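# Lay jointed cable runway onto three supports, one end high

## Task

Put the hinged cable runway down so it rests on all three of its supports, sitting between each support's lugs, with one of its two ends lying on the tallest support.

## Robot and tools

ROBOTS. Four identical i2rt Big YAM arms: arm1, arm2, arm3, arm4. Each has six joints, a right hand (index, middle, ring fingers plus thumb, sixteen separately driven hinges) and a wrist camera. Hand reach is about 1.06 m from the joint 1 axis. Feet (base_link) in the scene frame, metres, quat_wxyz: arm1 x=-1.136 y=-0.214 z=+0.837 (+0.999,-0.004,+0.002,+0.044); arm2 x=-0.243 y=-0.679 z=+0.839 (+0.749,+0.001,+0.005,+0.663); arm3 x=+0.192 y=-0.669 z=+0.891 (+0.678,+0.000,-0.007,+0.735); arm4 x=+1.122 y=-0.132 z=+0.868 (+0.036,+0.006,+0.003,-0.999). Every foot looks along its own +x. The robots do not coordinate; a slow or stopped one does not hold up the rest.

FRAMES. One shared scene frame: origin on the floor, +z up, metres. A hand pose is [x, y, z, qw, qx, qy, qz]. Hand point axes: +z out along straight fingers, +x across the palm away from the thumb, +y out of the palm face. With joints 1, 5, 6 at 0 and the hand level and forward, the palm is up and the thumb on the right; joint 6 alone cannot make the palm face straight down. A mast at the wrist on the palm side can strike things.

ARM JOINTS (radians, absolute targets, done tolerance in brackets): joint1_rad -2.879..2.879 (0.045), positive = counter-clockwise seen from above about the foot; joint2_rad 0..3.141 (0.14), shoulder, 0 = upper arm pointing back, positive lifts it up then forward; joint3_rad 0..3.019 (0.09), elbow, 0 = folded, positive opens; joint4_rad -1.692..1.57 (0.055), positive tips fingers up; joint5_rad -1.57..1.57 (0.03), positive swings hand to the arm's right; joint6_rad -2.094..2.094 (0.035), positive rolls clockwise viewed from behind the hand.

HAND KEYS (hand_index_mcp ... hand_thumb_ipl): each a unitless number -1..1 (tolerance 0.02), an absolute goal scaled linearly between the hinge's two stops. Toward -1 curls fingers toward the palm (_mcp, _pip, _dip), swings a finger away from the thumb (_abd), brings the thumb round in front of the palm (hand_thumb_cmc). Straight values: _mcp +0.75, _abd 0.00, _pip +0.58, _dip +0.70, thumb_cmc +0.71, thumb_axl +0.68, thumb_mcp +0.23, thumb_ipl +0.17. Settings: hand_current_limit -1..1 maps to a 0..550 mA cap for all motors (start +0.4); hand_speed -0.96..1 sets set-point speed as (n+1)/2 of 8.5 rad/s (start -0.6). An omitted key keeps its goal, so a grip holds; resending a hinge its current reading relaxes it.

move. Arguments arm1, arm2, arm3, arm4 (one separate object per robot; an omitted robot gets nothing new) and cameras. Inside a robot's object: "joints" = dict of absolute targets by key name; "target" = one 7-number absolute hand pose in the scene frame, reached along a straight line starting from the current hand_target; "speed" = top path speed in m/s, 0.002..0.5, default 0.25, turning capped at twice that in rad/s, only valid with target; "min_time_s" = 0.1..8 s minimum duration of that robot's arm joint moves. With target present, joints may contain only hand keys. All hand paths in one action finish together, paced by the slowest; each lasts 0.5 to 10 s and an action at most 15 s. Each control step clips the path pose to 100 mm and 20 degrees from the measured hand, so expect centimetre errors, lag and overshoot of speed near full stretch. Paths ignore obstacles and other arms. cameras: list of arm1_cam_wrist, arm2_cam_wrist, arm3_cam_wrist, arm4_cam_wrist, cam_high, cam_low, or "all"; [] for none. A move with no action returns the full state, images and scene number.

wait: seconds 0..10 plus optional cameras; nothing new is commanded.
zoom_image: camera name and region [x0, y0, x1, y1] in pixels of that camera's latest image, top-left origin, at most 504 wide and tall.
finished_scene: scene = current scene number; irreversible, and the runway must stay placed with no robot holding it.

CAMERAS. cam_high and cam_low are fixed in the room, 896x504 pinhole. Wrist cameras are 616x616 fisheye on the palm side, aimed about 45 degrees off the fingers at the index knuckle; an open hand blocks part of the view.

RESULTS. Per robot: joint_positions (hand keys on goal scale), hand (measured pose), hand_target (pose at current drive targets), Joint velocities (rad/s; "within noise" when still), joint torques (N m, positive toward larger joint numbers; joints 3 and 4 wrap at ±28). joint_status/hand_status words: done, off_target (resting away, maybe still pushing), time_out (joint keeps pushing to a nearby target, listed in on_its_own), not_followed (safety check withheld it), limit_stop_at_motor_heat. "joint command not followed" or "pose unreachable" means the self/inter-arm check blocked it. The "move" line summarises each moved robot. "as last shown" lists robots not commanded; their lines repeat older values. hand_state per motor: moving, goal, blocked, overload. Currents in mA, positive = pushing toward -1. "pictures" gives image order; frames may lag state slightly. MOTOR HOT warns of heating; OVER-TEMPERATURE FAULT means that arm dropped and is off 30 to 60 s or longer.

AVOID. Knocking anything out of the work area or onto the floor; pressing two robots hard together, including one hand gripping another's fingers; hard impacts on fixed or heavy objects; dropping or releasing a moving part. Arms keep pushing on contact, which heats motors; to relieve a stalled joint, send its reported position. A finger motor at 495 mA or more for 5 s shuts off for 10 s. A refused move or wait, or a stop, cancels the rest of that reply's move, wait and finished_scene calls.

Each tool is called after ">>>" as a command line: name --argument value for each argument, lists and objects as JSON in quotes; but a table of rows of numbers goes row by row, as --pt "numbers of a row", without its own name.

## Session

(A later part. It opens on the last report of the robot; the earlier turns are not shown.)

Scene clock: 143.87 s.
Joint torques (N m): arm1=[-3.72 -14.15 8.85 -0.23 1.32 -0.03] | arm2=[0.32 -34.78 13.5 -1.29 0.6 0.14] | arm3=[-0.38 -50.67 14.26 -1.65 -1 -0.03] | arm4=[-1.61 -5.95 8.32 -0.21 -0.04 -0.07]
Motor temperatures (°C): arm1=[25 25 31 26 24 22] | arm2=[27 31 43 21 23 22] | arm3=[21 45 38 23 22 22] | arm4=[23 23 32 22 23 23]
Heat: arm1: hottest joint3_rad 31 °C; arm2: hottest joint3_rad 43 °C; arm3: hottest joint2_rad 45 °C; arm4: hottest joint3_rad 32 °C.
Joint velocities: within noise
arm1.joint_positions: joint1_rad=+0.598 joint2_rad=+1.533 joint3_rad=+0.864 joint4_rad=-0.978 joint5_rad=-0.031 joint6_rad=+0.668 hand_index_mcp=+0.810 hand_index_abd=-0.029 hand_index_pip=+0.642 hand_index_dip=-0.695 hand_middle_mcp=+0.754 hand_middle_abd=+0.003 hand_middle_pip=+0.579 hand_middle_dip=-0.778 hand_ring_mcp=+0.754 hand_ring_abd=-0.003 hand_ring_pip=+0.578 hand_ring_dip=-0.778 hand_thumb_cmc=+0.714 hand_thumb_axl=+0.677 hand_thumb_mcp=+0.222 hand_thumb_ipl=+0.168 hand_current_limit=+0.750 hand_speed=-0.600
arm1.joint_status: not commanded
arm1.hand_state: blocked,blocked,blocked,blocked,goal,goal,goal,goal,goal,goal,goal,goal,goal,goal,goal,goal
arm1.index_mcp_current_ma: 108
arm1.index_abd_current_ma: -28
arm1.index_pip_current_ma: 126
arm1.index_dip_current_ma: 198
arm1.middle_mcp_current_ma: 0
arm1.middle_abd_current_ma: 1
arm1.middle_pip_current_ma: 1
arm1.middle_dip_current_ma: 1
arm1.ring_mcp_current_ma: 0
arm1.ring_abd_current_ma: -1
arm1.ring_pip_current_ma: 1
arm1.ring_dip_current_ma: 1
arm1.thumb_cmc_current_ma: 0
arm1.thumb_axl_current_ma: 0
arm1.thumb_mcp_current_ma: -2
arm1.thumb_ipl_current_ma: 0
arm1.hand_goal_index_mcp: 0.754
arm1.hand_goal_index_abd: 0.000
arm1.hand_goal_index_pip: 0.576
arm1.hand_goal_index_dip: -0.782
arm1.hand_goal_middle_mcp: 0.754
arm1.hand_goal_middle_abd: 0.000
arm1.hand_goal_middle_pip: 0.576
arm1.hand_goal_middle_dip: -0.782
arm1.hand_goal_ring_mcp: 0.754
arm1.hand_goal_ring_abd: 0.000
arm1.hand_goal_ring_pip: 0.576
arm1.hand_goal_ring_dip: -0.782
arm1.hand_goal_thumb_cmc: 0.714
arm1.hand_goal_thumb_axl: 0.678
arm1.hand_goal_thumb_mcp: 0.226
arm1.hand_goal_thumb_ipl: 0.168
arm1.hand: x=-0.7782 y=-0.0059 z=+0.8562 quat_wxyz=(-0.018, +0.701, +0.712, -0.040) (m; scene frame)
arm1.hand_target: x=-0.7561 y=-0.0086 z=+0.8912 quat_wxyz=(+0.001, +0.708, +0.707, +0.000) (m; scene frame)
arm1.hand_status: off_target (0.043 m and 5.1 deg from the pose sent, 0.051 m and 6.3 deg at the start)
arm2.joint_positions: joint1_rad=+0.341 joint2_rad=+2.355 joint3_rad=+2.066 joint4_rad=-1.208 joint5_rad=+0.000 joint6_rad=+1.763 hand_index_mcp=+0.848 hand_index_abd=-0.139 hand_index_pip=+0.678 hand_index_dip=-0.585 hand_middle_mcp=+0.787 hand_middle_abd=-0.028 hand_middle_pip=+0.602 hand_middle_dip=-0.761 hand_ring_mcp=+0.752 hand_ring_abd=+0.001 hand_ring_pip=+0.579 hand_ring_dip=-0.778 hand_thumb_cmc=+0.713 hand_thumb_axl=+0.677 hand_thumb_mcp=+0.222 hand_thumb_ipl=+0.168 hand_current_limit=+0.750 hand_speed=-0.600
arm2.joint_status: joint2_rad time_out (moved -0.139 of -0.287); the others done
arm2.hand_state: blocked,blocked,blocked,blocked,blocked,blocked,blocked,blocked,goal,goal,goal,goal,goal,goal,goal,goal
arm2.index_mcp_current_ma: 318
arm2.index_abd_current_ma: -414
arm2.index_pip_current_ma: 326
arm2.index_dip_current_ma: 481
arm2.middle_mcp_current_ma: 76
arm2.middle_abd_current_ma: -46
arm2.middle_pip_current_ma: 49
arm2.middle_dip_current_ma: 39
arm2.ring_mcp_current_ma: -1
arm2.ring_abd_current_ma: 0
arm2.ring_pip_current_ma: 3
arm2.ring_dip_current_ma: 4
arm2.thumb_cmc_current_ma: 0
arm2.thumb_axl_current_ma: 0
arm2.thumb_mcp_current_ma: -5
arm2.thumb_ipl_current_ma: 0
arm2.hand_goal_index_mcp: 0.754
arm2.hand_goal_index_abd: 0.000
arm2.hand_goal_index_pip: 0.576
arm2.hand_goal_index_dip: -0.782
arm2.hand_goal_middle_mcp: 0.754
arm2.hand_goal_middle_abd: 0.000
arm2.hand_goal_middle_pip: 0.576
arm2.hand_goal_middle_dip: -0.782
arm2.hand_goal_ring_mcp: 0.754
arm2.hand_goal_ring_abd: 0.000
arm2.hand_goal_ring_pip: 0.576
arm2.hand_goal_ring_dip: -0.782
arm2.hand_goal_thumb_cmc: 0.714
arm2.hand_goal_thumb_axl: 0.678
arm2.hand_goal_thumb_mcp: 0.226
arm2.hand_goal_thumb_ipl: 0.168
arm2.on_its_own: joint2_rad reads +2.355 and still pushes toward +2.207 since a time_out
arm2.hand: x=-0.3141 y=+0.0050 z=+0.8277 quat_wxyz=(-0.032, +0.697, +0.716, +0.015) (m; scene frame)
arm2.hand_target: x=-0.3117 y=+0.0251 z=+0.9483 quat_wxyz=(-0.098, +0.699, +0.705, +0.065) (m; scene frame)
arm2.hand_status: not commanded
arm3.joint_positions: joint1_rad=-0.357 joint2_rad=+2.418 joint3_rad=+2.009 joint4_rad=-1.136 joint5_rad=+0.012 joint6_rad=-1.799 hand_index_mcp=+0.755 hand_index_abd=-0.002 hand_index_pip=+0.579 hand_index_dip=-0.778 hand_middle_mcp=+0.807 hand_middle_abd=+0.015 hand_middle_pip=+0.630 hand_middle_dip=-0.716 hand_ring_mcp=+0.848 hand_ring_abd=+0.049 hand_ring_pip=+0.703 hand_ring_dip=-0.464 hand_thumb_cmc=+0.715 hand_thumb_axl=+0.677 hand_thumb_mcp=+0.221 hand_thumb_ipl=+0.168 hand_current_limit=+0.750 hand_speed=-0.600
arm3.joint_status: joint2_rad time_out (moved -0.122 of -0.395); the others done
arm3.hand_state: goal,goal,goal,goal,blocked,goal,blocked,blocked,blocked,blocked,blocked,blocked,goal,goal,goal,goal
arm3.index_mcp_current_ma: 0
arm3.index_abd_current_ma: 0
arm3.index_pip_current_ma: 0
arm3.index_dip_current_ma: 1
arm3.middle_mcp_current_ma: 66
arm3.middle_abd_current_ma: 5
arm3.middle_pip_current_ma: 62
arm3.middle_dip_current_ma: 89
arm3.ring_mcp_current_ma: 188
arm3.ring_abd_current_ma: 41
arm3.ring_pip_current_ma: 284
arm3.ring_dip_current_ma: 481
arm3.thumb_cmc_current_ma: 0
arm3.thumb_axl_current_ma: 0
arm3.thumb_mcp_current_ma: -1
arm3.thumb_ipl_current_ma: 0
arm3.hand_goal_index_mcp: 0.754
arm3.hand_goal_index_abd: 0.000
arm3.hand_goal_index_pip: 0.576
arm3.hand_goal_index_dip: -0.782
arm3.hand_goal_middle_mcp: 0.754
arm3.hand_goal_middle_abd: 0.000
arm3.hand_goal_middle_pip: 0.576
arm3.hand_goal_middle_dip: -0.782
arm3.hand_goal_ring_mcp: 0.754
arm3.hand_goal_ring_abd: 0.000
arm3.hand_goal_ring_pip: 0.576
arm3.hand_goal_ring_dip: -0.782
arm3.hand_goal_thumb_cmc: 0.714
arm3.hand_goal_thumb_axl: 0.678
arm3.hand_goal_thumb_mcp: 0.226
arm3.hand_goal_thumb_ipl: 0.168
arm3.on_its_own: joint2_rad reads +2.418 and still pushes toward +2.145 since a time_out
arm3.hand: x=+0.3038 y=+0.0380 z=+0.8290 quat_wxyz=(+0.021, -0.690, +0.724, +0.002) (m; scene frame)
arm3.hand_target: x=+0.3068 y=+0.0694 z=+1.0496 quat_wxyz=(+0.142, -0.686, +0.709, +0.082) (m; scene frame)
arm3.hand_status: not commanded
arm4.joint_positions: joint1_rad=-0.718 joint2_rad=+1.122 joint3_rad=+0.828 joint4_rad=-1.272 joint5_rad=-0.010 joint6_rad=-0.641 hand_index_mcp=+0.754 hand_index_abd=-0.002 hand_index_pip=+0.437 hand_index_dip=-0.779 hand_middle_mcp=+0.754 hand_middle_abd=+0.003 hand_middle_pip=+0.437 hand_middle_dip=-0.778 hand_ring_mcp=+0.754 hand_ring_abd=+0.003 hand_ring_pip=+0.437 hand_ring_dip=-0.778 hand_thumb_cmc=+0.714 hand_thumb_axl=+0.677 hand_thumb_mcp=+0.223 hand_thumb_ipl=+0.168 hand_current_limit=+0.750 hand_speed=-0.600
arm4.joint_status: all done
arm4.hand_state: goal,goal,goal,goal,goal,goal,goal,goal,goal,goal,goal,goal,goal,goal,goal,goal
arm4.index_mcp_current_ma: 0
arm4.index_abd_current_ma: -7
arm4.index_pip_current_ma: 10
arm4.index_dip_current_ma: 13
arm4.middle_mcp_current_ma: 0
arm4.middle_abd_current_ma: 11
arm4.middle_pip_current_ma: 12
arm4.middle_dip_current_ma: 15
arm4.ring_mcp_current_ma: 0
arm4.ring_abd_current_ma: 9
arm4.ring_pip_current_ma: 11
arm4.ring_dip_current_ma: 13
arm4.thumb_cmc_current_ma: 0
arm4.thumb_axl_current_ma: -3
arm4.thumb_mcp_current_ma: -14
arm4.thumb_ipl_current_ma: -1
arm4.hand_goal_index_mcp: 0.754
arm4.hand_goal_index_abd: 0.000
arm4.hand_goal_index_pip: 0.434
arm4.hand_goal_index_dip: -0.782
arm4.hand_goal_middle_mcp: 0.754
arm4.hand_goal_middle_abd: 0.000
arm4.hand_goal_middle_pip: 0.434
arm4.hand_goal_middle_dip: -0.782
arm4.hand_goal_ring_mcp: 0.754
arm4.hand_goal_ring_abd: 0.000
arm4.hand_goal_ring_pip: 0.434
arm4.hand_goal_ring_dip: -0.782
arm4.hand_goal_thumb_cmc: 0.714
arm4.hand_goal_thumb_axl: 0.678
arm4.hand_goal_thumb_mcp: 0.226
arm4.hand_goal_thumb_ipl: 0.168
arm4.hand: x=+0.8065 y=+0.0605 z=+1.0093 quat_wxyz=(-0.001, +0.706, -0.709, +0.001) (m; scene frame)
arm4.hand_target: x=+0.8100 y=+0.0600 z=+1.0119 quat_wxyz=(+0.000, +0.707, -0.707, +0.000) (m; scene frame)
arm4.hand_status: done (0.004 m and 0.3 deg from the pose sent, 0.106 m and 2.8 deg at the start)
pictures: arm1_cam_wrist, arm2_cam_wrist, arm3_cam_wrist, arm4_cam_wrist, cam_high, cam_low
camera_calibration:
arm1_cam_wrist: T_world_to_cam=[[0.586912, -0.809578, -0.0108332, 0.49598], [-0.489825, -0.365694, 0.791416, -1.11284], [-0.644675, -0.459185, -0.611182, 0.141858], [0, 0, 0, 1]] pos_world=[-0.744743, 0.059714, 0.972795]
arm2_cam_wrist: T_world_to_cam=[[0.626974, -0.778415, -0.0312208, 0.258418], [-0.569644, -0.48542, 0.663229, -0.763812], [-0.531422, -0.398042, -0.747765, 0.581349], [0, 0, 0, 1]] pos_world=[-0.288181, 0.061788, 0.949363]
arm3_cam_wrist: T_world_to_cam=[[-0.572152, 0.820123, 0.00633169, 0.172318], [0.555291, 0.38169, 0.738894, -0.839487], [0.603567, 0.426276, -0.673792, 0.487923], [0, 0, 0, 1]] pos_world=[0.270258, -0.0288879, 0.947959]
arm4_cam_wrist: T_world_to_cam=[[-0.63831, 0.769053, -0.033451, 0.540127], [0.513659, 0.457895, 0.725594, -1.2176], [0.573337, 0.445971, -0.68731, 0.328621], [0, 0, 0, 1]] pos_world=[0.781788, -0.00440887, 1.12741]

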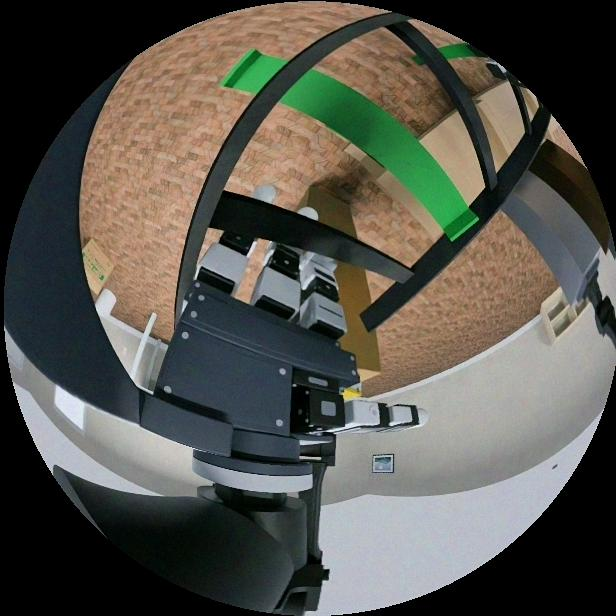

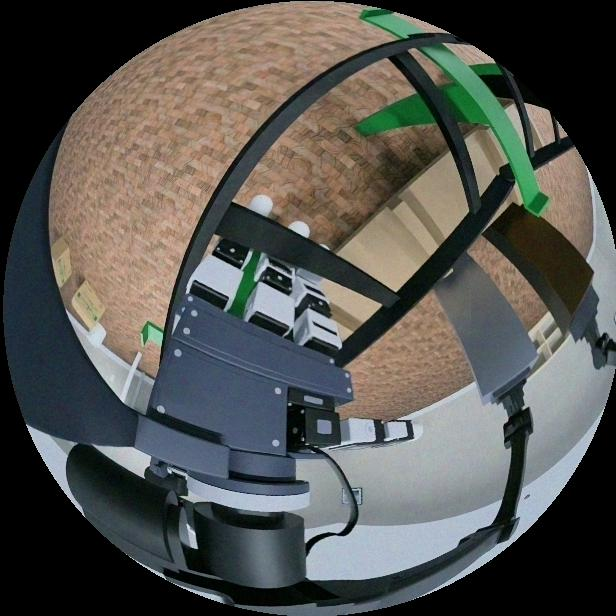

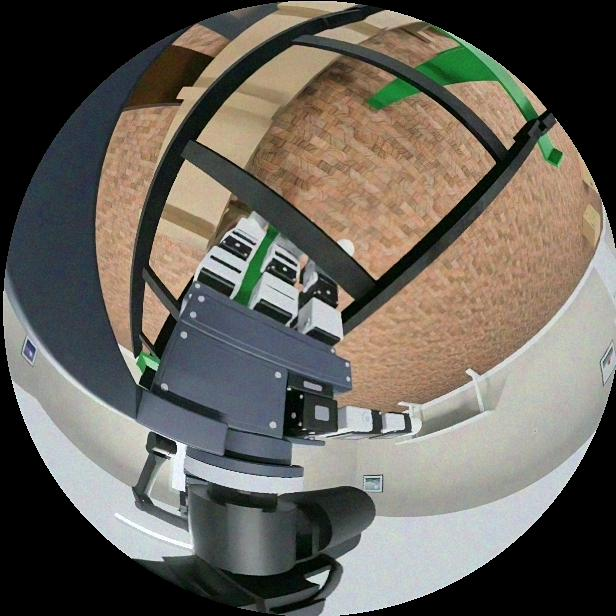

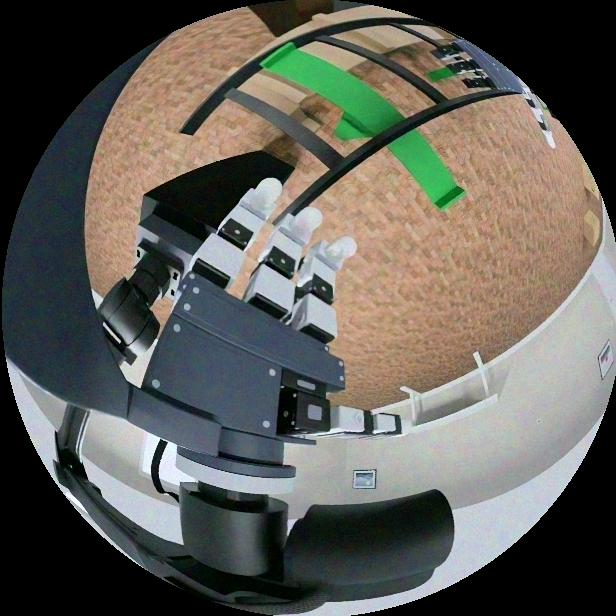

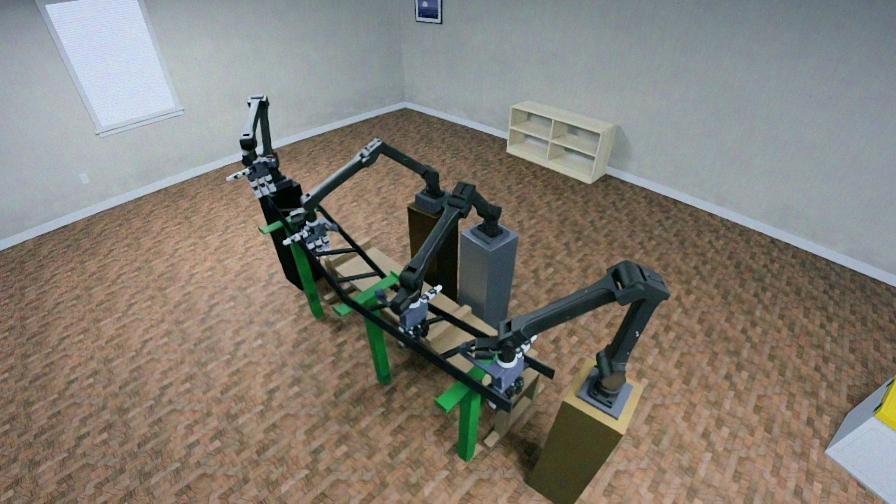

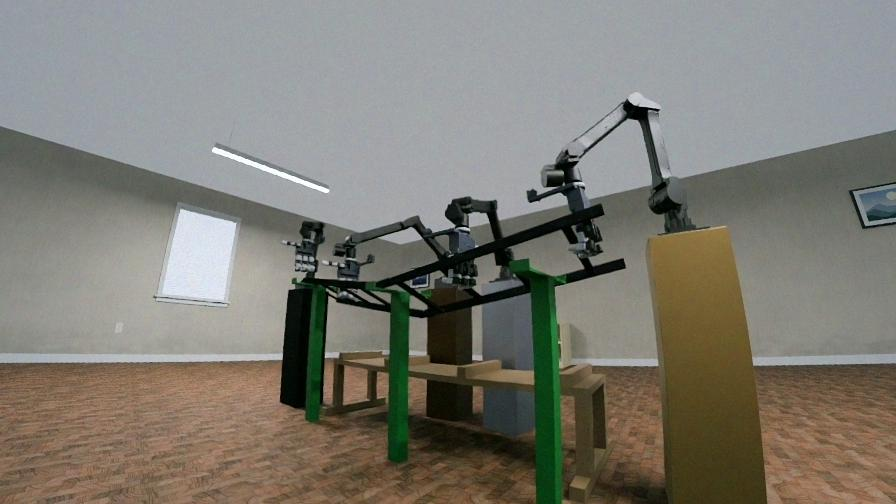

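>>> move --arm4 '{"target": [0.815, -0.112, 0.93, 0, 0.7071, -0.7071, 0], "speed": 0.12, "joints": {"hand_thumb_mcp": 0.9}}' --cameras '["arm4_cam_wrist"]'

Scene clock: 150.70 s.
Joint torques (N m): arm1=[-3.72 -14.15 8.85 -0.23 1.32 -0.03] | arm2=[0.32 -34.67 13.5 -1.29 0.61 0.13] | arm3=[-0.38 -50.67 14.26 -1.65 -1 -0.03] | arm4=[0.56 -2.78 7.72 0.5 0.2 0.15]
Motor temperatures (°C): arm1=[25 26 31 26 24 22] | arm2=[27 31 41 21 23 22] | arm3=[21 47 37 23 22 22] | arm4=[23 23 31 22 23 23]
Heat: arm1: hottest joint3_rad 31 °C; arm2: hottest joint3_rad 41 °C; arm3: hottest joint2_rad 47 °C; arm4: hottest joint3_rad 31 °C.
move: arm4 done
Joint velocities: within noise
arm1, arm2, arm3: as last shown
arm2.on_its_own: joint2_rad reads +2.355 and still pushes toward +2.207 since a time_out
arm3.on_its_own: joint2_rad reads +2.418 and still pushes toward +2.145 since a time_out
arm4.joint_positions: joint1_rad=-0.078 joint2_rad=+1.007 joint3_rad=+0.536 joint4_rad=-1.090 joint5_rad=-0.009 joint6_rad=-0.007 hand_index_mcp=+0.754 hand_index_abd=-0.002 hand_index_pip=+0.437 hand_index_dip=-0.779 hand_middle_mcp=+0.754 hand_middle_abd=+0.003 hand_middle_pip=+0.437 hand_middle_dip=-0.778 hand_ring_mcp=+0.754 hand_ring_abd=+0.003 hand_ring_pip=+0.437 hand_ring_dip=-0.778 hand_thumb_cmc=+0.714 hand_thumb_axl=+0.677 hand_thumb_mcp=+0.894 hand_thumb_ipl=+0.168 hand_current_limit=+0.750 hand_speed=-0.600
arm4.joint_status: all done
arm4.hand_state: goal,goal,goal,goal,goal,goal,goal,goal,goal,goal,goal,goal,goal,goal,goal,goal
arm4.index_mcp_current_ma: 0
arm4.index_abd_current_ma: -7
arm4.index_pip_current_ma: 10
arm4.index_dip_current_ma: 12
arm4.middle_mcp_current_ma: 0
arm4.middle_abd_current_ma: 10
arm4.middle_pip_current_ma: 12
arm4.middle_dip_current_ma: 15
arm4.ring_mcp_current_ma: 0
arm4.ring_abd_current_ma: 9
arm4.ring_pip_current_ma: 11
arm4.ring_dip_current_ma: 13
arm4.thumb_cmc_current_ma: 0
arm4.thumb_axl_current_ma: -3
arm4.thumb_mcp_current_ma: -32
arm4.thumb_ipl_current_ma: -1
arm4.hand_goal_index_mcp: 0.754
arm4.hand_goal_index_abd: 0.000
arm4.hand_goal_index_pip: 0.434
arm4.hand_goal_index_dip: -0.782
arm4.hand_goal_middle_mcp: 0.754
arm4.hand_goal_middle_abd: 0.000
arm4.hand_goal_middle_pip: 0.434
arm4.hand_goal_middle_dip: -0.782
arm4.hand_goal_ring_mcp: 0.754
arm4.hand_goal_ring_abd: 0.000
arm4.hand_goal_ring_pip: 0.434
arm4.hand_goal_ring_dip: -0.782
arm4.hand_goal_thumb_cmc: 0.714
arm4.hand_goal_thumb_axl: 0.678
arm4.hand_goal_thumb_mcp: 0.900
arm4.hand_goal_thumb_ipl: 0.168
arm4.hand: x=+0.8163 y=-0.1101 z=+0.9317 quat_wxyz=(+0.001, +0.708, -0.707, +0.002) (m; scene frame)
arm4.hand_target: x=+0.8151 y=-0.1120 z=+0.9300 quat_wxyz=(+0.000, +0.707, -0.707, +0.000) (m; scene frame)
arm4.hand_status: done (0.003 m and 0.2 deg from the pose sent, 0.190 m and 0.3 deg at the start)
pictures: arm4_cam_wrist
camera_calibration:
arm4_cam_wrist: T_world_to_cam=[[-0.642729, 0.765271, -0.0354949, 0.680149], [0.511356, 0.463051, 0.723946, -1.08432], [0.570451, 0.44715, -0.688943, 0.349789], [0, 0, 0, 1]] pos_world=[0.792085, -0.174813, 1.05011]

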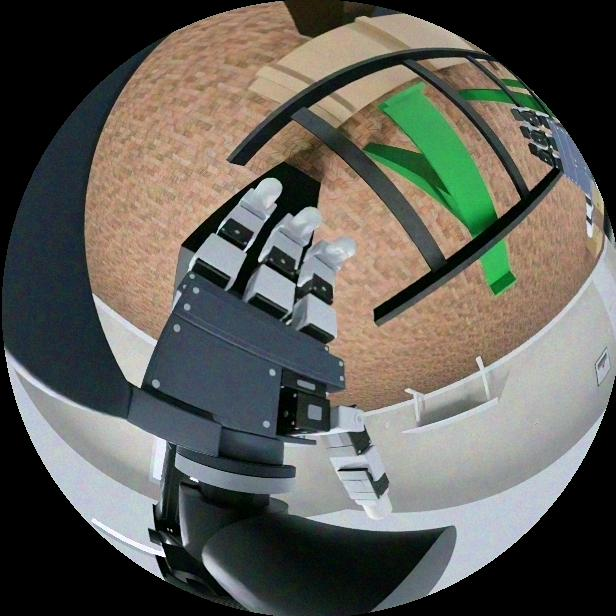

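>>> zoom_image --camera "arm4_cam_wrist" --region '[220, 60, 540, 340]'

Scaled by 1.575 from the camera's 616x616 image, which has a finer 880x880 frame.

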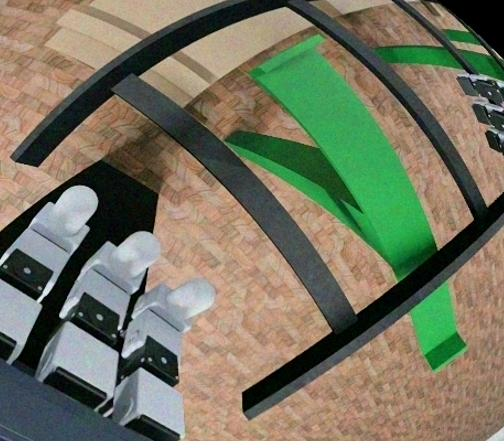

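>>> move --arm4 '{"target": [0.818, -0.114, 0.745, 0, 0.7071, -0.7071, 0], "speed": 0.12}' --cameras '["arm4_cam_wrist"]'

Scene clock: 153.53 s.
Joint torques (N m): arm1=[-3.72 -14.15 8.84 -0.23 1.33 -0.03] | arm2=[0.38 -34.73 13.53 -1.28 0.61 0.13] | arm3=[-0.38 -50.61 14.24 -1.65 -1 -0.02] | arm4=[0.38 -5.77 2 0.5 0.19 0.14]
Motor temperatures (°C): arm1=[25 26 31 26 24 22] | arm2=[27 31 41 21 23 22] | arm3=[21 48 37 23 22 22] | arm4=[23 23 31 22 23 23]
Heat: arm1: hottest joint3_rad 31 °C; arm2: hottest joint3_rad 41 °C; arm3: hottest joint2_rad 48 °C; arm4: hottest joint3_rad 31 °C.
move: arm4 done
Joint velocities: within noise
arm1, arm2, arm3: as last shown
arm2.on_its_own: joint2_rad reads +2.355 and still pushes toward +2.207 since a time_out
arm3.on_its_own: joint2_rad reads +2.418 and still pushes toward +2.145 since a time_out
arm4.joint_positions: joint1_rad=-0.064 joint2_rad=+1.677 joint3_rad=+0.341 joint4_rad=-0.225 joint5_rad=-0.009 joint6_rad=+0.007 hand_index_mcp=+0.754 hand_index_abd=-0.002 hand_index_pip=+0.437 hand_index_dip=-0.779 hand_middle_mcp=+0.754 hand_middle_abd=+0.003 hand_middle_pip=+0.437 hand_middle_dip=-0.778 hand_ring_mcp=+0.754 hand_ring_abd=+0.003 hand_ring_pip=+0.437 hand_ring_dip=-0.778 hand_thumb_cmc=+0.714 hand_thumb_axl=+0.677 hand_thumb_mcp=+0.894 hand_thumb_ipl=+0.168 hand_current_limit=+0.750 hand_speed=-0.600
arm4.joint_status: not commanded
arm4.hand_state: goal,goal,goal,goal,goal,goal,goal,goal,goal,goal,goal,goal,goal,goal,goal,goal
arm4.index_mcp_current_ma: 0
arm4.index_abd_current_ma: -7
arm4.index_pip_current_ma: 10
arm4.index_dip_current_ma: 12
arm4.middle_mcp_current_ma: 0
arm4.middle_abd_current_ma: 10
arm4.middle_pip_current_ma: 12
arm4.middle_dip_current_ma: 15
arm4.ring_mcp_current_ma: 0
arm4.ring_abd_current_ma: 9
arm4.ring_pip_current_ma: 11
arm4.ring_dip_current_ma: 13
arm4.thumb_cmc_current_ma: 0
arm4.thumb_axl_current_ma: -3
arm4.thumb_mcp_current_ma: -32
arm4.thumb_ipl_current_ma: -1
arm4.hand_goal_index_mcp: 0.754
arm4.hand_goal_index_abd: 0.000
arm4.hand_goal_index_pip: 0.434
arm4.hand_goal_index_dip: -0.782
arm4.hand_goal_middle_mcp: 0.754
arm4.hand_goal_middle_abd: 0.000
arm4.hand_goal_middle_pip: 0.434
arm4.hand_goal_middle_dip: -0.782
arm4.hand_goal_ring_mcp: 0.754
arm4.hand_goal_ring_abd: 0.000
arm4.hand_goal_ring_pip: 0.434
arm4.hand_goal_ring_dip: -0.782
arm4.hand_goal_thumb_cmc: 0.714
arm4.hand_goal_thumb_axl: 0.678
arm4.hand_goal_thumb_mcp: 0.900
arm4.hand_goal_thumb_ipl: 0.168
arm4.hand: x=+0.8171 y=-0.1120 z=+0.7464 quat_wxyz=(+0.001, +0.707, -0.707, +0.002) (m; scene frame)
arm4.hand_target: x=+0.8181 y=-0.1139 z=+0.7450 quat_wxyz=(+0.000, +0.707, -0.707, +0.000) (m; scene frame)
arm4.hand_status: done (0.003 m and 0.2 deg from the pose sent, 0.187 m and 0.2 deg at the start)
pictures: arm4_cam_wrist
camera_calibration:
arm4_cam_wrist: T_world_to_cam=[[-0.642457, 0.765521, -0.0350068, 0.674943], [0.51192, 0.462722, 0.723758, -0.949967], [0.570251, 0.447063, -0.689165, 0.222788], [0, 0, 0, 1]] pos_world=[0.792885, -0.176713, 0.864712]

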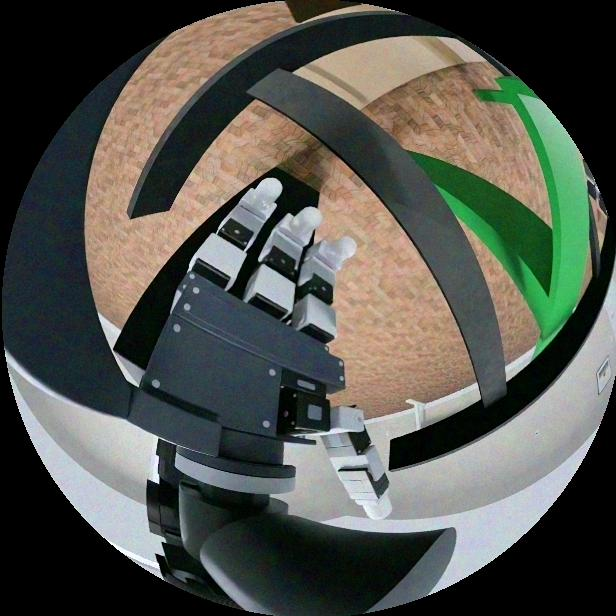

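>>> move --arm4 '{"target": [0.729, -0.116, 0.745, 0, 0.7071, -0.7071, 0], "speed": 0.08, "joints": {"hand_thumb_ipl": 0.8}}' --cameras '["arm4_cam_wrist"]'

Scene clock: 155.67 s.
Joint torques (N m): arm1=[-3.72 -14.15 8.85 -0.24 1.32 -0.03] | arm2=[0.38 -34.73 13.52 -1.31 0.6 0.13] | arm3=[-0.44 -50.67 14.26 -1.65 -1 -0.03] | arm4=[0.32 -8.35 4.9 -0.2 0.17 0.16]
Motor temperatures (°C): arm1=[25 26 31 26 25 22] | arm2=[27 31 40 21 23 22] | arm3=[21 49 36 23 22 22] | arm4=[23 23 31 22 23 23]
Heat: arm1: hottest joint3_rad 31 °C; arm2: hottest joint3_rad 40 °C; arm3: hottest joint2_rad 49 °C; arm4: hottest joint3_rad 31 °C.
move: arm4 done
Joint velocities: within noise
arm1, arm2, arm3: as last shown
arm2.on_its_own: joint2_rad reads +2.355 and still pushes toward +2.207 since a time_out
arm3.on_its_own: joint2_rad reads +2.418 and still pushes toward +2.145 since a time_out
arm4.joint_positions: joint1_rad=-0.063 joint2_rad=+1.785 joint3_rad=+0.561 joint4_rad=-0.342 joint5_rad=-0.009 joint6_rad=+0.008 hand_index_mcp=+0.754 hand_index_abd=-0.002 hand_index_pip=+0.437 hand_index_dip=-0.779 hand_middle_mcp=+0.754 hand_middle_abd=+0.003 hand_middle_pip=+0.437 hand_middle_dip=-0.778 hand_ring_mcp=+0.754 hand_ring_abd=+0.003 hand_ring_pip=+0.437 hand_ring_dip=-0.778 hand_thumb_cmc=+0.714 hand_thumb_axl=+0.677 hand_thumb_mcp=+0.896 hand_thumb_ipl=+0.799 hand_current_limit=+0.750 hand_speed=-0.600
arm4.joint_status: all done
arm4.hand_state: goal,goal,goal,goal,goal,goal,goal,goal,goal,goal,goal,goal,goal,goal,goal,goal
arm4.index_mcp_current_ma: 0
arm4.index_abd_current_ma: -7
arm4.index_pip_current_ma: 10
arm4.index_dip_current_ma: 12
arm4.middle_mcp_current_ma: 0
arm4.middle_abd_current_ma: 10
arm4.middle_pip_current_ma: 12
arm4.middle_dip_current_ma: 15
arm4.ring_mcp_current_ma: 0
arm4.ring_abd_current_ma: 9
arm4.ring_pip_current_ma: 11
arm4.ring_dip_current_ma: 13
arm4.thumb_cmc_current_ma: 0
arm4.thumb_axl_current_ma: -3
arm4.thumb_mcp_current_ma: -21
arm4.thumb_ipl_current_ma: -6
arm4.hand_goal_index_mcp: 0.754
arm4.hand_goal_index_abd: 0.000
arm4.hand_goal_index_pip: 0.434
arm4.hand_goal_index_dip: -0.782
arm4.hand_goal_middle_mcp: 0.754
arm4.hand_goal_middle_abd: 0.000
arm4.hand_goal_middle_pip: 0.434
arm4.hand_goal_middle_dip: -0.782
arm4.hand_goal_ring_mcp: 0.754
arm4.hand_goal_ring_abd: 0.000
arm4.hand_goal_ring_pip: 0.434
arm4.hand_goal_ring_dip: -0.782
arm4.hand_goal_thumb_cmc: 0.714
arm4.hand_goal_thumb_axl: 0.678
arm4.hand_goal_thumb_mcp: 0.900
arm4.hand_goal_thumb_ipl: 0.800
arm4.hand: x=+0.7387 y=-0.1129 z=+0.7433 quat_wxyz=(-0.002, +0.707, -0.707, +0.004) (m; scene frame)
arm4.hand_target: x=+0.7292 y=-0.1160 z=+0.7451 quat_wxyz=(+0.000, +0.707, -0.707, +0.000) (m; scene frame)
arm4.hand_status: done (0.010 m and 0.5 deg from the pose sent, 0.088 m and 0.2 deg at the start)
pictures: arm4_cam_wrist
camera_calibration:
arm4_cam_wrist: T_world_to_cam=[[-0.642223, 0.765521, -0.0390846, 0.628066], [0.50722, 0.462649, 0.727106, -0.906192], [0.574697, 0.44714, -0.685412, 0.259795], [0, 0, 0, 1]] pos_world=[0.713694, -0.177713, 0.861512]

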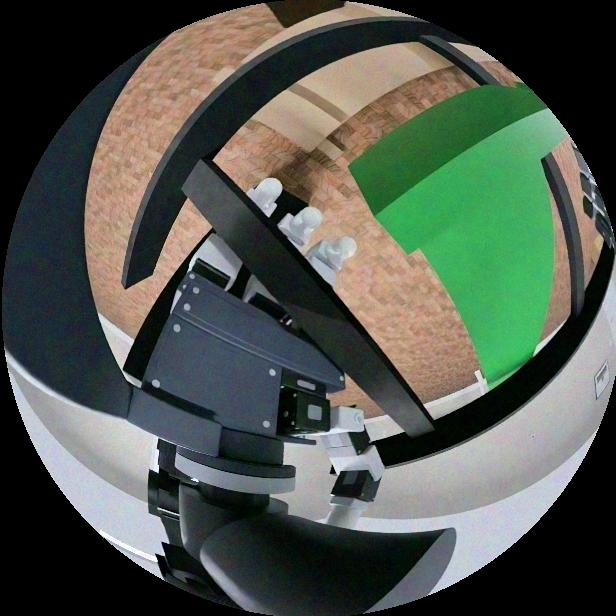

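>>> move --arm4 '{"target": [0.727, -0.118, 0.82, 0, 0.7071, -0.7071, 0], "speed": 0.05}' --cameras '["arm4_cam_wrist", "cam_low", "arm3_cam_wrist"]'

Scene clock: 157.97 s.
Joint torques (N m): arm1=[-3.72 -14.15 8.85 -0.23 1.31 -0.03] | arm2=[0.38 -34.73 13.49 -1.26 0.6 0.12] | arm3=[-0.38 -50.43 14.48 -1.65 -1.04 -0.03] | arm4=[0.38 -9.76 7.8 -0.59 0.01 0.11]
Motor temperatures (°C): arm1=[25 26 30 26 25 22] | arm2=[27 31 40 21 23 22] | arm3=[21 49 36 23 22 22] | arm4=[23 23 31 22 23 23]
Heat: arm1: hottest joint3_rad 30 °C; arm2: hottest joint3_rad 40 °C; arm3: hottest joint2_rad 49 °C; arm4: hottest joint3_rad 31 °C.
move: arm4 off_target
Joint velocities: within noise
arm1, arm2, arm3: as last shown
arm1.joint_positions: joint1_rad=+0.598 joint2_rad=+1.532 joint3_rad=+0.864 joint4_rad=-0.978 joint5_rad=-0.031 joint6_rad=+0.668 hand_index_mcp=+0.810 hand_index_abd=-0.029 hand_index_pip=+0.642 hand_index_dip=-0.695 hand_middle_mcp=+0.754 hand_middle_abd=+0.003 hand_middle_pip=+0.579 hand_middle_dip=-0.778 hand_ring_mcp=+0.754 hand_ring_abd=-0.003 hand_ring_pip=+0.578 hand_ring_dip=-0.778 hand_thumb_cmc=+0.714 hand_thumb_axl=+0.677 hand_thumb_mcp=+0.222 hand_thumb_ipl=+0.168 hand_current_limit=+0.750 hand_speed=-0.600
arm1.hand: x=-0.7780 y=-0.0060 z=+0.8564 quat_wxyz=(-0.018, +0.701, +0.712, -0.040) (m; scene frame)
arm2.joint_positions: joint1_rad=+0.341 joint2_rad=+2.355 joint3_rad=+2.066 joint4_rad=-1.208 joint5_rad=+0.000 joint6_rad=+1.765 hand_index_mcp=+0.848 hand_index_abd=-0.139 hand_index_pip=+0.678 hand_index_dip=-0.585 hand_middle_mcp=+0.787 hand_middle_abd=-0.028 hand_middle_pip=+0.602 hand_middle_dip=-0.761 hand_ring_mcp=+0.752 hand_ring_abd=+0.001 hand_ring_pip=+0.579 hand_ring_dip=-0.778 hand_thumb_cmc=+0.713 hand_thumb_axl=+0.677 hand_thumb_mcp=+0.222 hand_thumb_ipl=+0.168 hand_current_limit=+0.750 hand_speed=-0.600
arm2.on_its_own: joint2_rad reads +2.355 and still pushes toward +2.207 since a time_out
arm2.hand: x=-0.3142 y=+0.0048 z=+0.8277 quat_wxyz=(-0.032, +0.698, +0.716, +0.015) (m; scene frame)
arm2.hand_target: x=-0.3117 y=+0.0251 z=+0.9482 quat_wxyz=(-0.098, +0.699, +0.705, +0.065) (m; scene frame)
arm3.joint_positions: joint1_rad=-0.358 joint2_rad=+2.416 joint3_rad=+2.006 joint4_rad=-1.136 joint5_rad=+0.013 joint6_rad=-1.799 hand_index_mcp=+0.754 hand_index_abd=-0.002 hand_index_pip=+0.579 hand_index_dip=-0.778 hand_middle_mcp=+0.807 hand_middle_abd=+0.015 hand_middle_pip=+0.630 hand_middle_dip=-0.716 hand_ring_mcp=+0.848 hand_ring_abd=+0.049 hand_ring_pip=+0.703 hand_ring_dip=-0.464 hand_thumb_cmc=+0.715 hand_thumb_axl=+0.677 hand_thumb_mcp=+0.221 hand_thumb_ipl=+0.168 hand_current_limit=+0.750 hand_speed=-0.600
arm3.middle_dip_current_ma: 90
arm3.on_its_own: joint2_rad reads +2.416 and still pushes toward +2.145 since a time_out
arm3.hand: x=+0.3040 y=+0.0373 z=+0.8293 quat_wxyz=(+0.021, -0.690, +0.724, +0.001) (m; scene frame)
arm3.hand_target: x=+0.3067 y=+0.0695 z=+1.0496 quat_wxyz=(+0.142, -0.686, +0.709, +0.082) (m; scene frame)
arm4.joint_positions: joint1_rad=-0.058 joint2_rad=+1.575 joint3_rad=+0.571 joint4_rad=-0.609 joint5_rad=-0.004 joint6_rad=+0.019 hand_index_mcp=+0.754 hand_index_abd=-0.002 hand_index_pip=+0.437 hand_index_dip=-0.779 hand_middle_mcp=+0.754 hand_middle_abd=+0.003 hand_middle_pip=+0.437 hand_middle_dip=-0.778 hand_ring_mcp=+0.764 hand_ring_abd=+0.003 hand_ring_pip=+0.457 hand_ring_dip=-0.750 hand_thumb_cmc=+0.714 hand_thumb_axl=+0.677 hand_thumb_mcp=+0.896 hand_thumb_ipl=+0.799 hand_current_limit=+0.750 hand_speed=-0.600
arm4.joint_status: not commanded
arm4.hand_state: goal,goal,goal,goal,goal,goal,goal,goal,goal,goal,blocked,blocked,goal,goal,goal,goal
arm4.index_mcp_current_ma: 0
arm4.index_abd_current_ma: -7
arm4.index_pip_current_ma: 10
arm4.index_dip_current_ma: 12
arm4.middle_mcp_current_ma: 0
arm4.middle_abd_current_ma: 10
arm4.middle_pip_current_ma: 12
arm4.middle_dip_current_ma: 15
arm4.ring_mcp_current_ma: 42
arm4.ring_abd_current_ma: 9
arm4.ring_pip_current_ma: 96
arm4.ring_dip_current_ma: 134
arm4.thumb_cmc_current_ma: 0
arm4.thumb_axl_current_ma: -3
arm4.thumb_mcp_current_ma: -21
arm4.thumb_ipl_current_ma: -6
arm4.hand_goal_index_mcp: 0.754
arm4.hand_goal_index_abd: 0.000
arm4.hand_goal_index_pip: 0.434
arm4.hand_goal_index_dip: -0.782
arm4.hand_goal_middle_mcp: 0.754
arm4.hand_goal_middle_abd: 0.000
arm4.hand_goal_middle_pip: 0.434
arm4.hand_goal_middle_dip: -0.782
arm4.hand_goal_ring_mcp: 0.754
arm4.hand_goal_ring_abd: 0.000
arm4.hand_goal_ring_pip: 0.434
arm4.hand_goal_ring_dip: -0.782
arm4.hand_goal_thumb_cmc: 0.714
arm4.hand_goal_thumb_axl: 0.678
arm4.hand_goal_thumb_mcp: 0.900
arm4.hand_goal_thumb_ipl: 0.800
arm4.hand: x=+0.7516 y=-0.1132 z=+0.7999 quat_wxyz=(-0.020, +0.705, -0.709, +0.018) (m; scene frame)
arm4.hand_target: x=+0.7276 y=-0.1180 z=+0.8201 quat_wxyz=(+0.000, +0.707, -0.707, +0.000) (m; scene frame)
arm4.hand_status: off_target (0.032 m and 3.1 deg from the pose sent, 0.078 m and 0.5 deg at the start)
pictures: arm3_cam_wrist, arm4_cam_wrist, cam_low
camera_calibration:
arm3_cam_wrist: T_world_to_cam=[[-0.571789, 0.820385, 0.00499787, 0.174097], [0.554814, 0.382191, 0.738994, -0.839542], [0.604349, 0.425321, -0.673694, 0.487929], [0, 0, 0, 1]] pos_world=[0.270457, -0.0294885, 0.948261]
arm4_cam_wrist: T_world_to_cam=[[-0.635332, 0.769541, -0.0645004, 0.654331], [0.476065, 0.456061, 0.751911, -0.950905], [0.608043, 0.447006, -0.656102, 0.24282], [0, 0, 0, 1]] pos_world=[0.720765, -0.178406, 0.916515]

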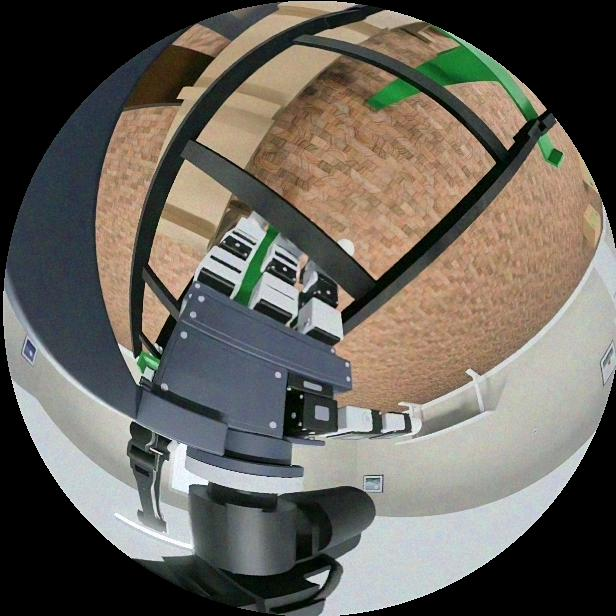

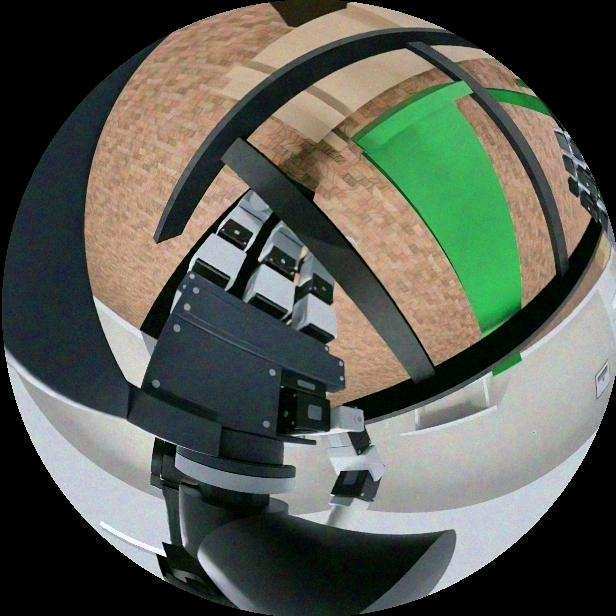

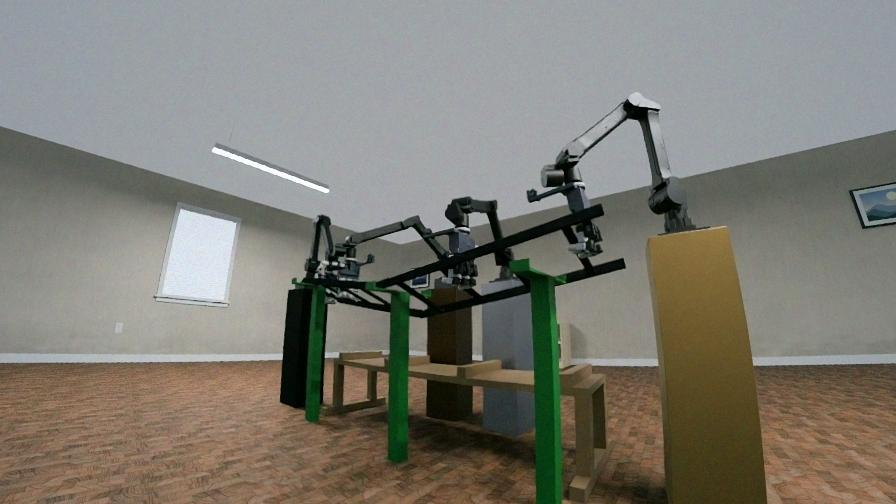

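>>> move --arm4 '{"target": [0.700, -0.118, 0.800, 0, 0.7071, -0.7071, 0], "speed": 0.05}' --cameras '["arm4_cam_wrist"]'

Scene clock: 159.40 s.
Joint torques (N m): arm1=[-3.72 -13.98 8.85 -0.23 1.31 -0.03] | arm2=[0.26 -34.55 13.6 -1.28 0.59 0.12] | arm3=[-0.32 -50.37 14.57 -1.65 -1.04 -0.02] | arm4=[0.38 -7.94 7.94 0.61 0.01 0.06]
Motor temperatures (°C): arm1=[25 26 30 26 25 22] | arm2=[27 31 40 21 23 22] | arm3=[21 48 36 23 22 22] | arm4=[23 23 31 22 23 23]
Heat: arm1: hottest joint3_rad 30 °C; arm2: hottest joint3_rad 40 °C; arm3: hottest joint2_rad 48 °C; arm4: hottest joint3_rad 31 °C.
move: arm4 off_target
Joint velocities: within noise
arm1, arm2, arm3: as last shown
arm1.joint_positions: joint1_rad=+0.598 joint2_rad=+1.531 joint3_rad=+0.864 joint4_rad=-0.978 joint5_rad=-0.031 joint6_rad=+0.668 hand_index_mcp=+0.811 hand_index_abd=-0.029 hand_index_pip=+0.642 hand_index_dip=-0.695 hand_middle_mcp=+0.754 hand_middle_abd=+0.003 hand_middle_pip=+0.579 hand_middle_dip=-0.778 hand_ring_mcp=+0.754 hand_ring_abd=-0.003 hand_ring_pip=+0.578 hand_ring_dip=-0.778 hand_thumb_cmc=+0.714 hand_thumb_axl=+0.677 hand_thumb_mcp=+0.222 hand_thumb_ipl=+0.168 hand_current_limit=+0.750 hand_speed=-0.600
arm1.index_mcp_current_ma: 110
arm1.hand: x=-0.7779 y=-0.0059 z=+0.8568 quat_wxyz=(-0.018, +0.701, +0.712, -0.039) (m; scene frame)
arm1.hand_target: x=-0.7561 y=-0.0086 z=+0.8911 quat_wxyz=(+0.001, +0.708, +0.707, +0.000) (m; scene frame)
arm2.joint_positions: joint1_rad=+0.341 joint2_rad=+2.354 joint3_rad=+2.065 joint4_rad=-1.208 joint5_rad=+0.000 joint6_rad=+1.765 hand_index_mcp=+0.848 hand_index_abd=-0.139 hand_index_pip=+0.678 hand_index_dip=-0.585 hand_middle_mcp=+0.787 hand_middle_abd=-0.028 hand_middle_pip=+0.602 hand_middle_dip=-0.761 hand_ring_mcp=+0.752 hand_ring_abd=+0.001 hand_ring_pip=+0.579 hand_ring_dip=-0.778 hand_thumb_cmc=+0.713 hand_thumb_axl=+0.677 hand_thumb_mcp=+0.222 hand_thumb_ipl=+0.168 hand_current_limit=+0.750 hand_speed=-0.600
arm2.on_its_own: joint2_rad reads +2.354 and still pushes toward +2.207 since a time_out
arm2.hand: x=-0.3141 y=+0.0045 z=+0.8278 quat_wxyz=(-0.032, +0.698, +0.716, +0.015) (m; scene frame)
arm2.hand_target: x=-0.3117 y=+0.0251 z=+0.9482 quat_wxyz=(-0.099, +0.699, +0.706, +0.065) (m; scene frame)
arm3.joint_positions: joint1_rad=-0.358 joint2_rad=+2.416 joint3_rad=+2.005 joint4_rad=-1.136 joint5_rad=+0.013 joint6_rad=-1.799 hand_index_mcp=+0.754 hand_index_abd=-0.002 hand_index_pip=+0.579 hand_index_dip=-0.778 hand_middle_mcp=+0.807 hand_middle_abd=+0.016 hand_middle_pip=+0.631 hand_middle_dip=-0.713 hand_ring_mcp=+0.848 hand_ring_abd=+0.051 hand_ring_pip=+0.703 hand_ring_dip=-0.459 hand_thumb_cmc=+0.715 hand_thumb_axl=+0.677 hand_thumb_mcp=+0.221 hand_thumb_ipl=+0.168 hand_current_limit=+0.750 hand_speed=-0.600
arm3.middle_abd_current_ma: 6
arm3.middle_pip_current_ma: 64
arm3.middle_dip_current_ma: 97
arm3.ring_abd_current_ma: 44
arm3.on_its_own: joint2_rad reads +2.416 and still pushes toward +2.145 since a time_out
arm3.hand: x=+0.3042 y=+0.0369 z=+0.8294 quat_wxyz=(+0.021, -0.689, +0.724, +0.001) (m; scene frame)
arm3.hand_target: x=+0.3069 y=+0.0694 z=+1.0497 quat_wxyz=(+0.142, -0.686, +0.709, +0.082) (m; scene frame)
arm4.joint_positions: joint1_rad=-0.057 joint2_rad=+1.651 joint3_rad=+0.634 joint4_rad=-0.592 joint5_rad=-0.004 joint6_rad=+0.021 hand_index_mcp=+0.755 hand_index_abd=-0.002 hand_index_pip=+0.436 hand_index_dip=-0.779 hand_middle_mcp=+0.754 hand_middle_abd=+0.003 hand_middle_pip=+0.437 hand_middle_dip=-0.778 hand_ring_mcp=+0.755 hand_ring_abd=+0.003 hand_ring_pip=+0.437 hand_ring_dip=-0.778 hand_thumb_cmc=+0.714 hand_thumb_axl=+0.677 hand_thumb_mcp=+0.896 hand_thumb_ipl=+0.799 hand_current_limit=+0.750 hand_speed=-0.600
arm4.joint_status: not commanded
arm4.hand_state: goal,goal,goal,goal,goal,goal,goal,goal,goal,goal,goal,goal,goal,goal,goal,goal
arm4.index_mcp_current_ma: 4
arm4.index_abd_current_ma: -7
arm4.index_pip_current_ma: 9
arm4.index_dip_current_ma: 12
arm4.middle_mcp_current_ma: -1
arm4.middle_abd_current_ma: 10
arm4.middle_pip_current_ma: 11
arm4.middle_dip_current_ma: 15
arm4.ring_mcp_current_ma: 4
arm4.ring_abd_current_ma: 9
arm4.ring_pip_current_ma: 11
arm4.ring_dip_current_ma: 14
arm4.thumb_cmc_current_ma: 0
arm4.thumb_axl_current_ma: -2
arm4.thumb_mcp_current_ma: -21
arm4.thumb_ipl_current_ma: -6
arm4.hand_goal_index_mcp: 0.754
arm4.hand_goal_index_abd: 0.000
arm4.hand_goal_index_pip: 0.434
arm4.hand_goal_index_dip: -0.782
arm4.hand_goal_middle_mcp: 0.754
arm4.hand_goal_middle_abd: 0.000
arm4.hand_goal_middle_pip: 0.434
arm4.hand_goal_middle_dip: -0.782
arm4.hand_goal_ring_mcp: 0.754
arm4.hand_goal_ring_abd: 0.000
arm4.hand_goal_ring_pip: 0.434
arm4.hand_goal_ring_dip: -0.782
arm4.hand_goal_thumb_cmc: 0.714
arm4.hand_goal_thumb_axl: 0.678
arm4.hand_goal_thumb_mcp: 0.900
arm4.hand_goal_thumb_ipl: 0.800
arm4.hand: x=+0.7269 y=-0.1136 z=+0.7906 quat_wxyz=(-0.018, +0.704, -0.709, +0.017) (m; scene frame)
arm4.hand_target: x=+0.7011 y=-0.1182 z=+0.8009 quat_wxyz=(+0.000, +0.707, -0.707, +0.000) (m; scene frame)
arm4.hand_status: off_target (0.029 m and 2.9 deg from the pose sent, 0.052 m and 3.1 deg at the start)
pictures: arm4_cam_wrist
camera_calibration:
arm4_cam_wrist: T_world_to_cam=[[-0.634109, 0.770709, -0.062563, 0.636063], [0.479171, 0.455164, 0.750481, -0.933258], [0.606878, 0.445908, -0.657924, 0.254025], [0, 0, 0, 1]] pos_world=[0.696361, -0.178706, 0.907315]

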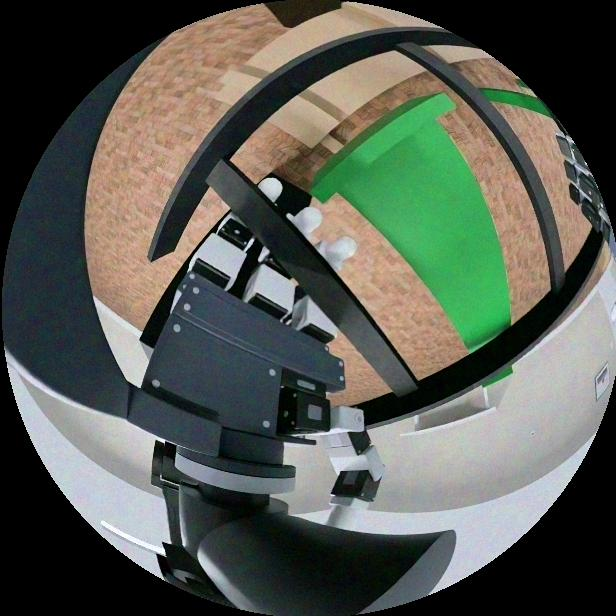

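>>> move --arm4 '{"target": [0.697, -0.120, 0.845, 0, 0.7071, -0.7071, 0], "speed": 0.05}' --cameras '["arm4_cam_wrist"]'

Scene clock: 161.10 s.
Joint torques (N m): arm1=[-3.31 -13.98 8.92 -0.23 1.15 -0.02] | arm2=[0.32 -34.55 13.59 -1.29 0.5 0.12] | arm3=[-0.32 -49.03 14.9 -1.63 -1.04 0.03] | arm4=[0.79 -10.75 9.2 -0.62 -0.11 0.11]
Motor temperatures (°C): arm1=[25 26 30 26 25 22] | arm2=[27 31 40 21 23 22] | arm3=[21 48 36 23 23 22] | arm4=[23 23 31 22 23 23]
Heat: arm1: hottest joint3_rad 30 °C; arm2: hottest joint3_rad 40 °C; arm3: hottest joint2_rad 48 °C; arm4: hottest joint3_rad 31 °C.
move: arm4 off_target
Joint velocities: within noise
arm1, arm2, arm3: as last shown
arm1.joint_positions: joint1_rad=+0.593 joint2_rad=+1.531 joint3_rad=+0.863 joint4_rad=-0.978 joint5_rad=-0.027 joint6_rad=+0.667 hand_index_mcp=+0.811 hand_index_abd=-0.029 hand_index_pip=+0.642 hand_index_dip=-0.695 hand_middle_mcp=+0.754 hand_middle_abd=+0.003 hand_middle_pip=+0.579 hand_middle_dip=-0.778 hand_ring_mcp=+0.754 hand_ring_abd=-0.003 hand_ring_pip=+0.578 hand_ring_dip=-0.778 hand_thumb_cmc=+0.714 hand_thumb_axl=+0.677 hand_thumb_mcp=+0.222 hand_thumb_ipl=+0.168 hand_current_limit=+0.750 hand_speed=-0.600
arm1.hand: x=-0.7767 y=-0.0083 z=+0.8570 quat_wxyz=(-0.016, +0.702, +0.711, -0.040) (m; scene frame)
arm2.joint_positions: joint1_rad=+0.341 joint2_rad=+2.354 joint3_rad=+2.065 joint4_rad=-1.208 joint5_rad=+0.002 joint6_rad=+1.765 hand_index_mcp=+0.848 hand_index_abd=-0.139 hand_index_pip=+0.678 hand_index_dip=-0.585 hand_middle_mcp=+0.787 hand_middle_abd=-0.028 hand_middle_pip=+0.602 hand_middle_dip=-0.761 hand_ring_mcp=+0.752 hand_ring_abd=+0.001 hand_ring_pip=+0.579 hand_ring_dip=-0.778 hand_thumb_cmc=+0.713 hand_thumb_axl=+0.677 hand_thumb_mcp=+0.222 hand_thumb_ipl=+0.168 hand_current_limit=+0.750 hand_speed=-0.600
arm2.on_its_own: joint2_rad reads +2.354 and still pushes toward +2.207 since a time_out
arm2.hand: x=-0.3137 y=+0.0046 z=+0.8280 quat_wxyz=(-0.031, +0.698, +0.715, +0.016) (m; scene frame)
arm2.hand_target: x=-0.3117 y=+0.0251 z=+0.9482 quat_wxyz=(-0.098, +0.699, +0.705, +0.066) (m; scene frame)
arm3.joint_positions: joint1_rad=-0.358 joint2_rad=+2.401 joint3_rad=+2.002 joint4_rad=-1.136 joint5_rad=+0.013 joint6_rad=-1.804 hand_index_mcp=+0.754 hand_index_abd=-0.002 hand_index_pip=+0.579 hand_index_dip=-0.778 hand_middle_mcp=+0.807 hand_middle_abd=+0.011 hand_middle_pip=+0.632 hand_middle_dip=-0.705 hand_ring_mcp=+0.848 hand_ring_abd=+0.045 hand_ring_pip=+0.703 hand_ring_dip=-0.459 hand_thumb_cmc=+0.715 hand_thumb_axl=+0.677 hand_thumb_mcp=+0.221 hand_thumb_ipl=+0.168 hand_current_limit=+0.750 hand_speed=-0.600
arm3.middle_abd_current_ma: 3
arm3.middle_pip_current_ma: 67
arm3.middle_dip_current_ma: 120
arm3.ring_abd_current_ma: 35
arm3.on_its_own: joint2_rad reads +2.401 and still pushes toward +2.145 since a time_out
arm3.hand: x=+0.3044 y=+0.0380 z=+0.8382 quat_wxyz=(+0.026, -0.691, +0.722, +0.004) (m; scene frame)
arm3.hand_target: x=+0.3068 y=+0.0694 z=+1.0497 quat_wxyz=(+0.142, -0.686, +0.709, +0.082) (m; scene frame)
arm4.joint_positions: joint1_rad=-0.055 joint2_rad=+1.578 joint3_rad=+0.661 joint4_rad=-0.712 joint5_rad=-0.002 joint6_rad=+0.023 hand_index_mcp=+0.755 hand_index_abd=-0.002 hand_index_pip=+0.436 hand_index_dip=-0.779 hand_middle_mcp=+0.754 hand_middle_abd=+0.003 hand_middle_pip=+0.437 hand_middle_dip=-0.778 hand_ring_mcp=+0.771 hand_ring_abd=+0.003 hand_ring_pip=+0.467 hand_ring_dip=-0.737 hand_thumb_cmc=+0.714 hand_thumb_axl=+0.677 hand_thumb_mcp=+0.896 hand_thumb_ipl=+0.799 hand_current_limit=+0.750 hand_speed=-0.600
arm4.joint_status: not commanded
arm4.hand_state: goal,goal,goal,goal,goal,goal,goal,goal,goal,goal,blocked,blocked,goal,goal,goal,goal
arm4.index_mcp_current_ma: 3
arm4.index_abd_current_ma: -7
arm4.index_pip_current_ma: 9
arm4.index_dip_current_ma: 12
arm4.middle_mcp_current_ma: -1
arm4.middle_abd_current_ma: 10
arm4.middle_pip_current_ma: 11
arm4.middle_dip_current_ma: 15
arm4.ring_mcp_current_ma: 74
arm4.ring_abd_current_ma: 9
arm4.ring_pip_current_ma: 141
arm4.ring_dip_current_ma: 195
arm4.thumb_cmc_current_ma: 0
arm4.thumb_axl_current_ma: -2
arm4.thumb_mcp_current_ma: -21
arm4.thumb_ipl_current_ma: -6
arm4.hand_goal_index_mcp: 0.754
arm4.hand_goal_index_abd: 0.000
arm4.hand_goal_index_pip: 0.434
arm4.hand_goal_index_dip: -0.782
arm4.hand_goal_middle_mcp: 0.754
arm4.hand_goal_middle_abd: 0.000
arm4.hand_goal_middle_pip: 0.434
arm4.hand_goal_middle_dip: -0.782
arm4.hand_goal_ring_mcp: 0.754
arm4.hand_goal_ring_abd: 0.000
arm4.hand_goal_ring_pip: 0.434
arm4.hand_goal_ring_dip: -0.782
arm4.hand_goal_thumb_cmc: 0.714
arm4.hand_goal_thumb_axl: 0.678
arm4.hand_goal_thumb_mcp: 0.900
arm4.hand_goal_thumb_ipl: 0.800
arm4.hand: x=+0.7277 y=-0.1140 z=+0.8170 quat_wxyz=(-0.027, +0.704, -0.709, +0.023) (m; scene frame)
arm4.hand_target: x=+0.6983 y=-0.1200 z=+0.8451 quat_wxyz=(+0.000, +0.707, -0.707, +0.000) (m; scene frame)
arm4.hand_status: off_target (0.042 m and 4.1 deg from the pose sent, 0.062 m and 2.9 deg at the start)
pictures: arm4_cam_wrist
camera_calibration:
arm4_cam_wrist: T_world_to_cam=[[-0.633069, 0.770635, -0.0731151, 0.646384], [0.463501, 0.453014, 0.761541, -0.951099], [0.619992, 0.448219, -0.643979, 0.250406], [0, 0, 0, 1]] pos_world=[0.694791, -0.179501, 0.932818]

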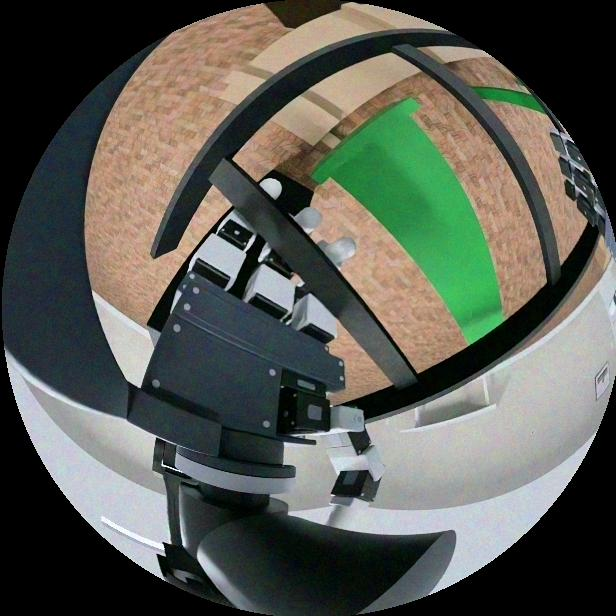

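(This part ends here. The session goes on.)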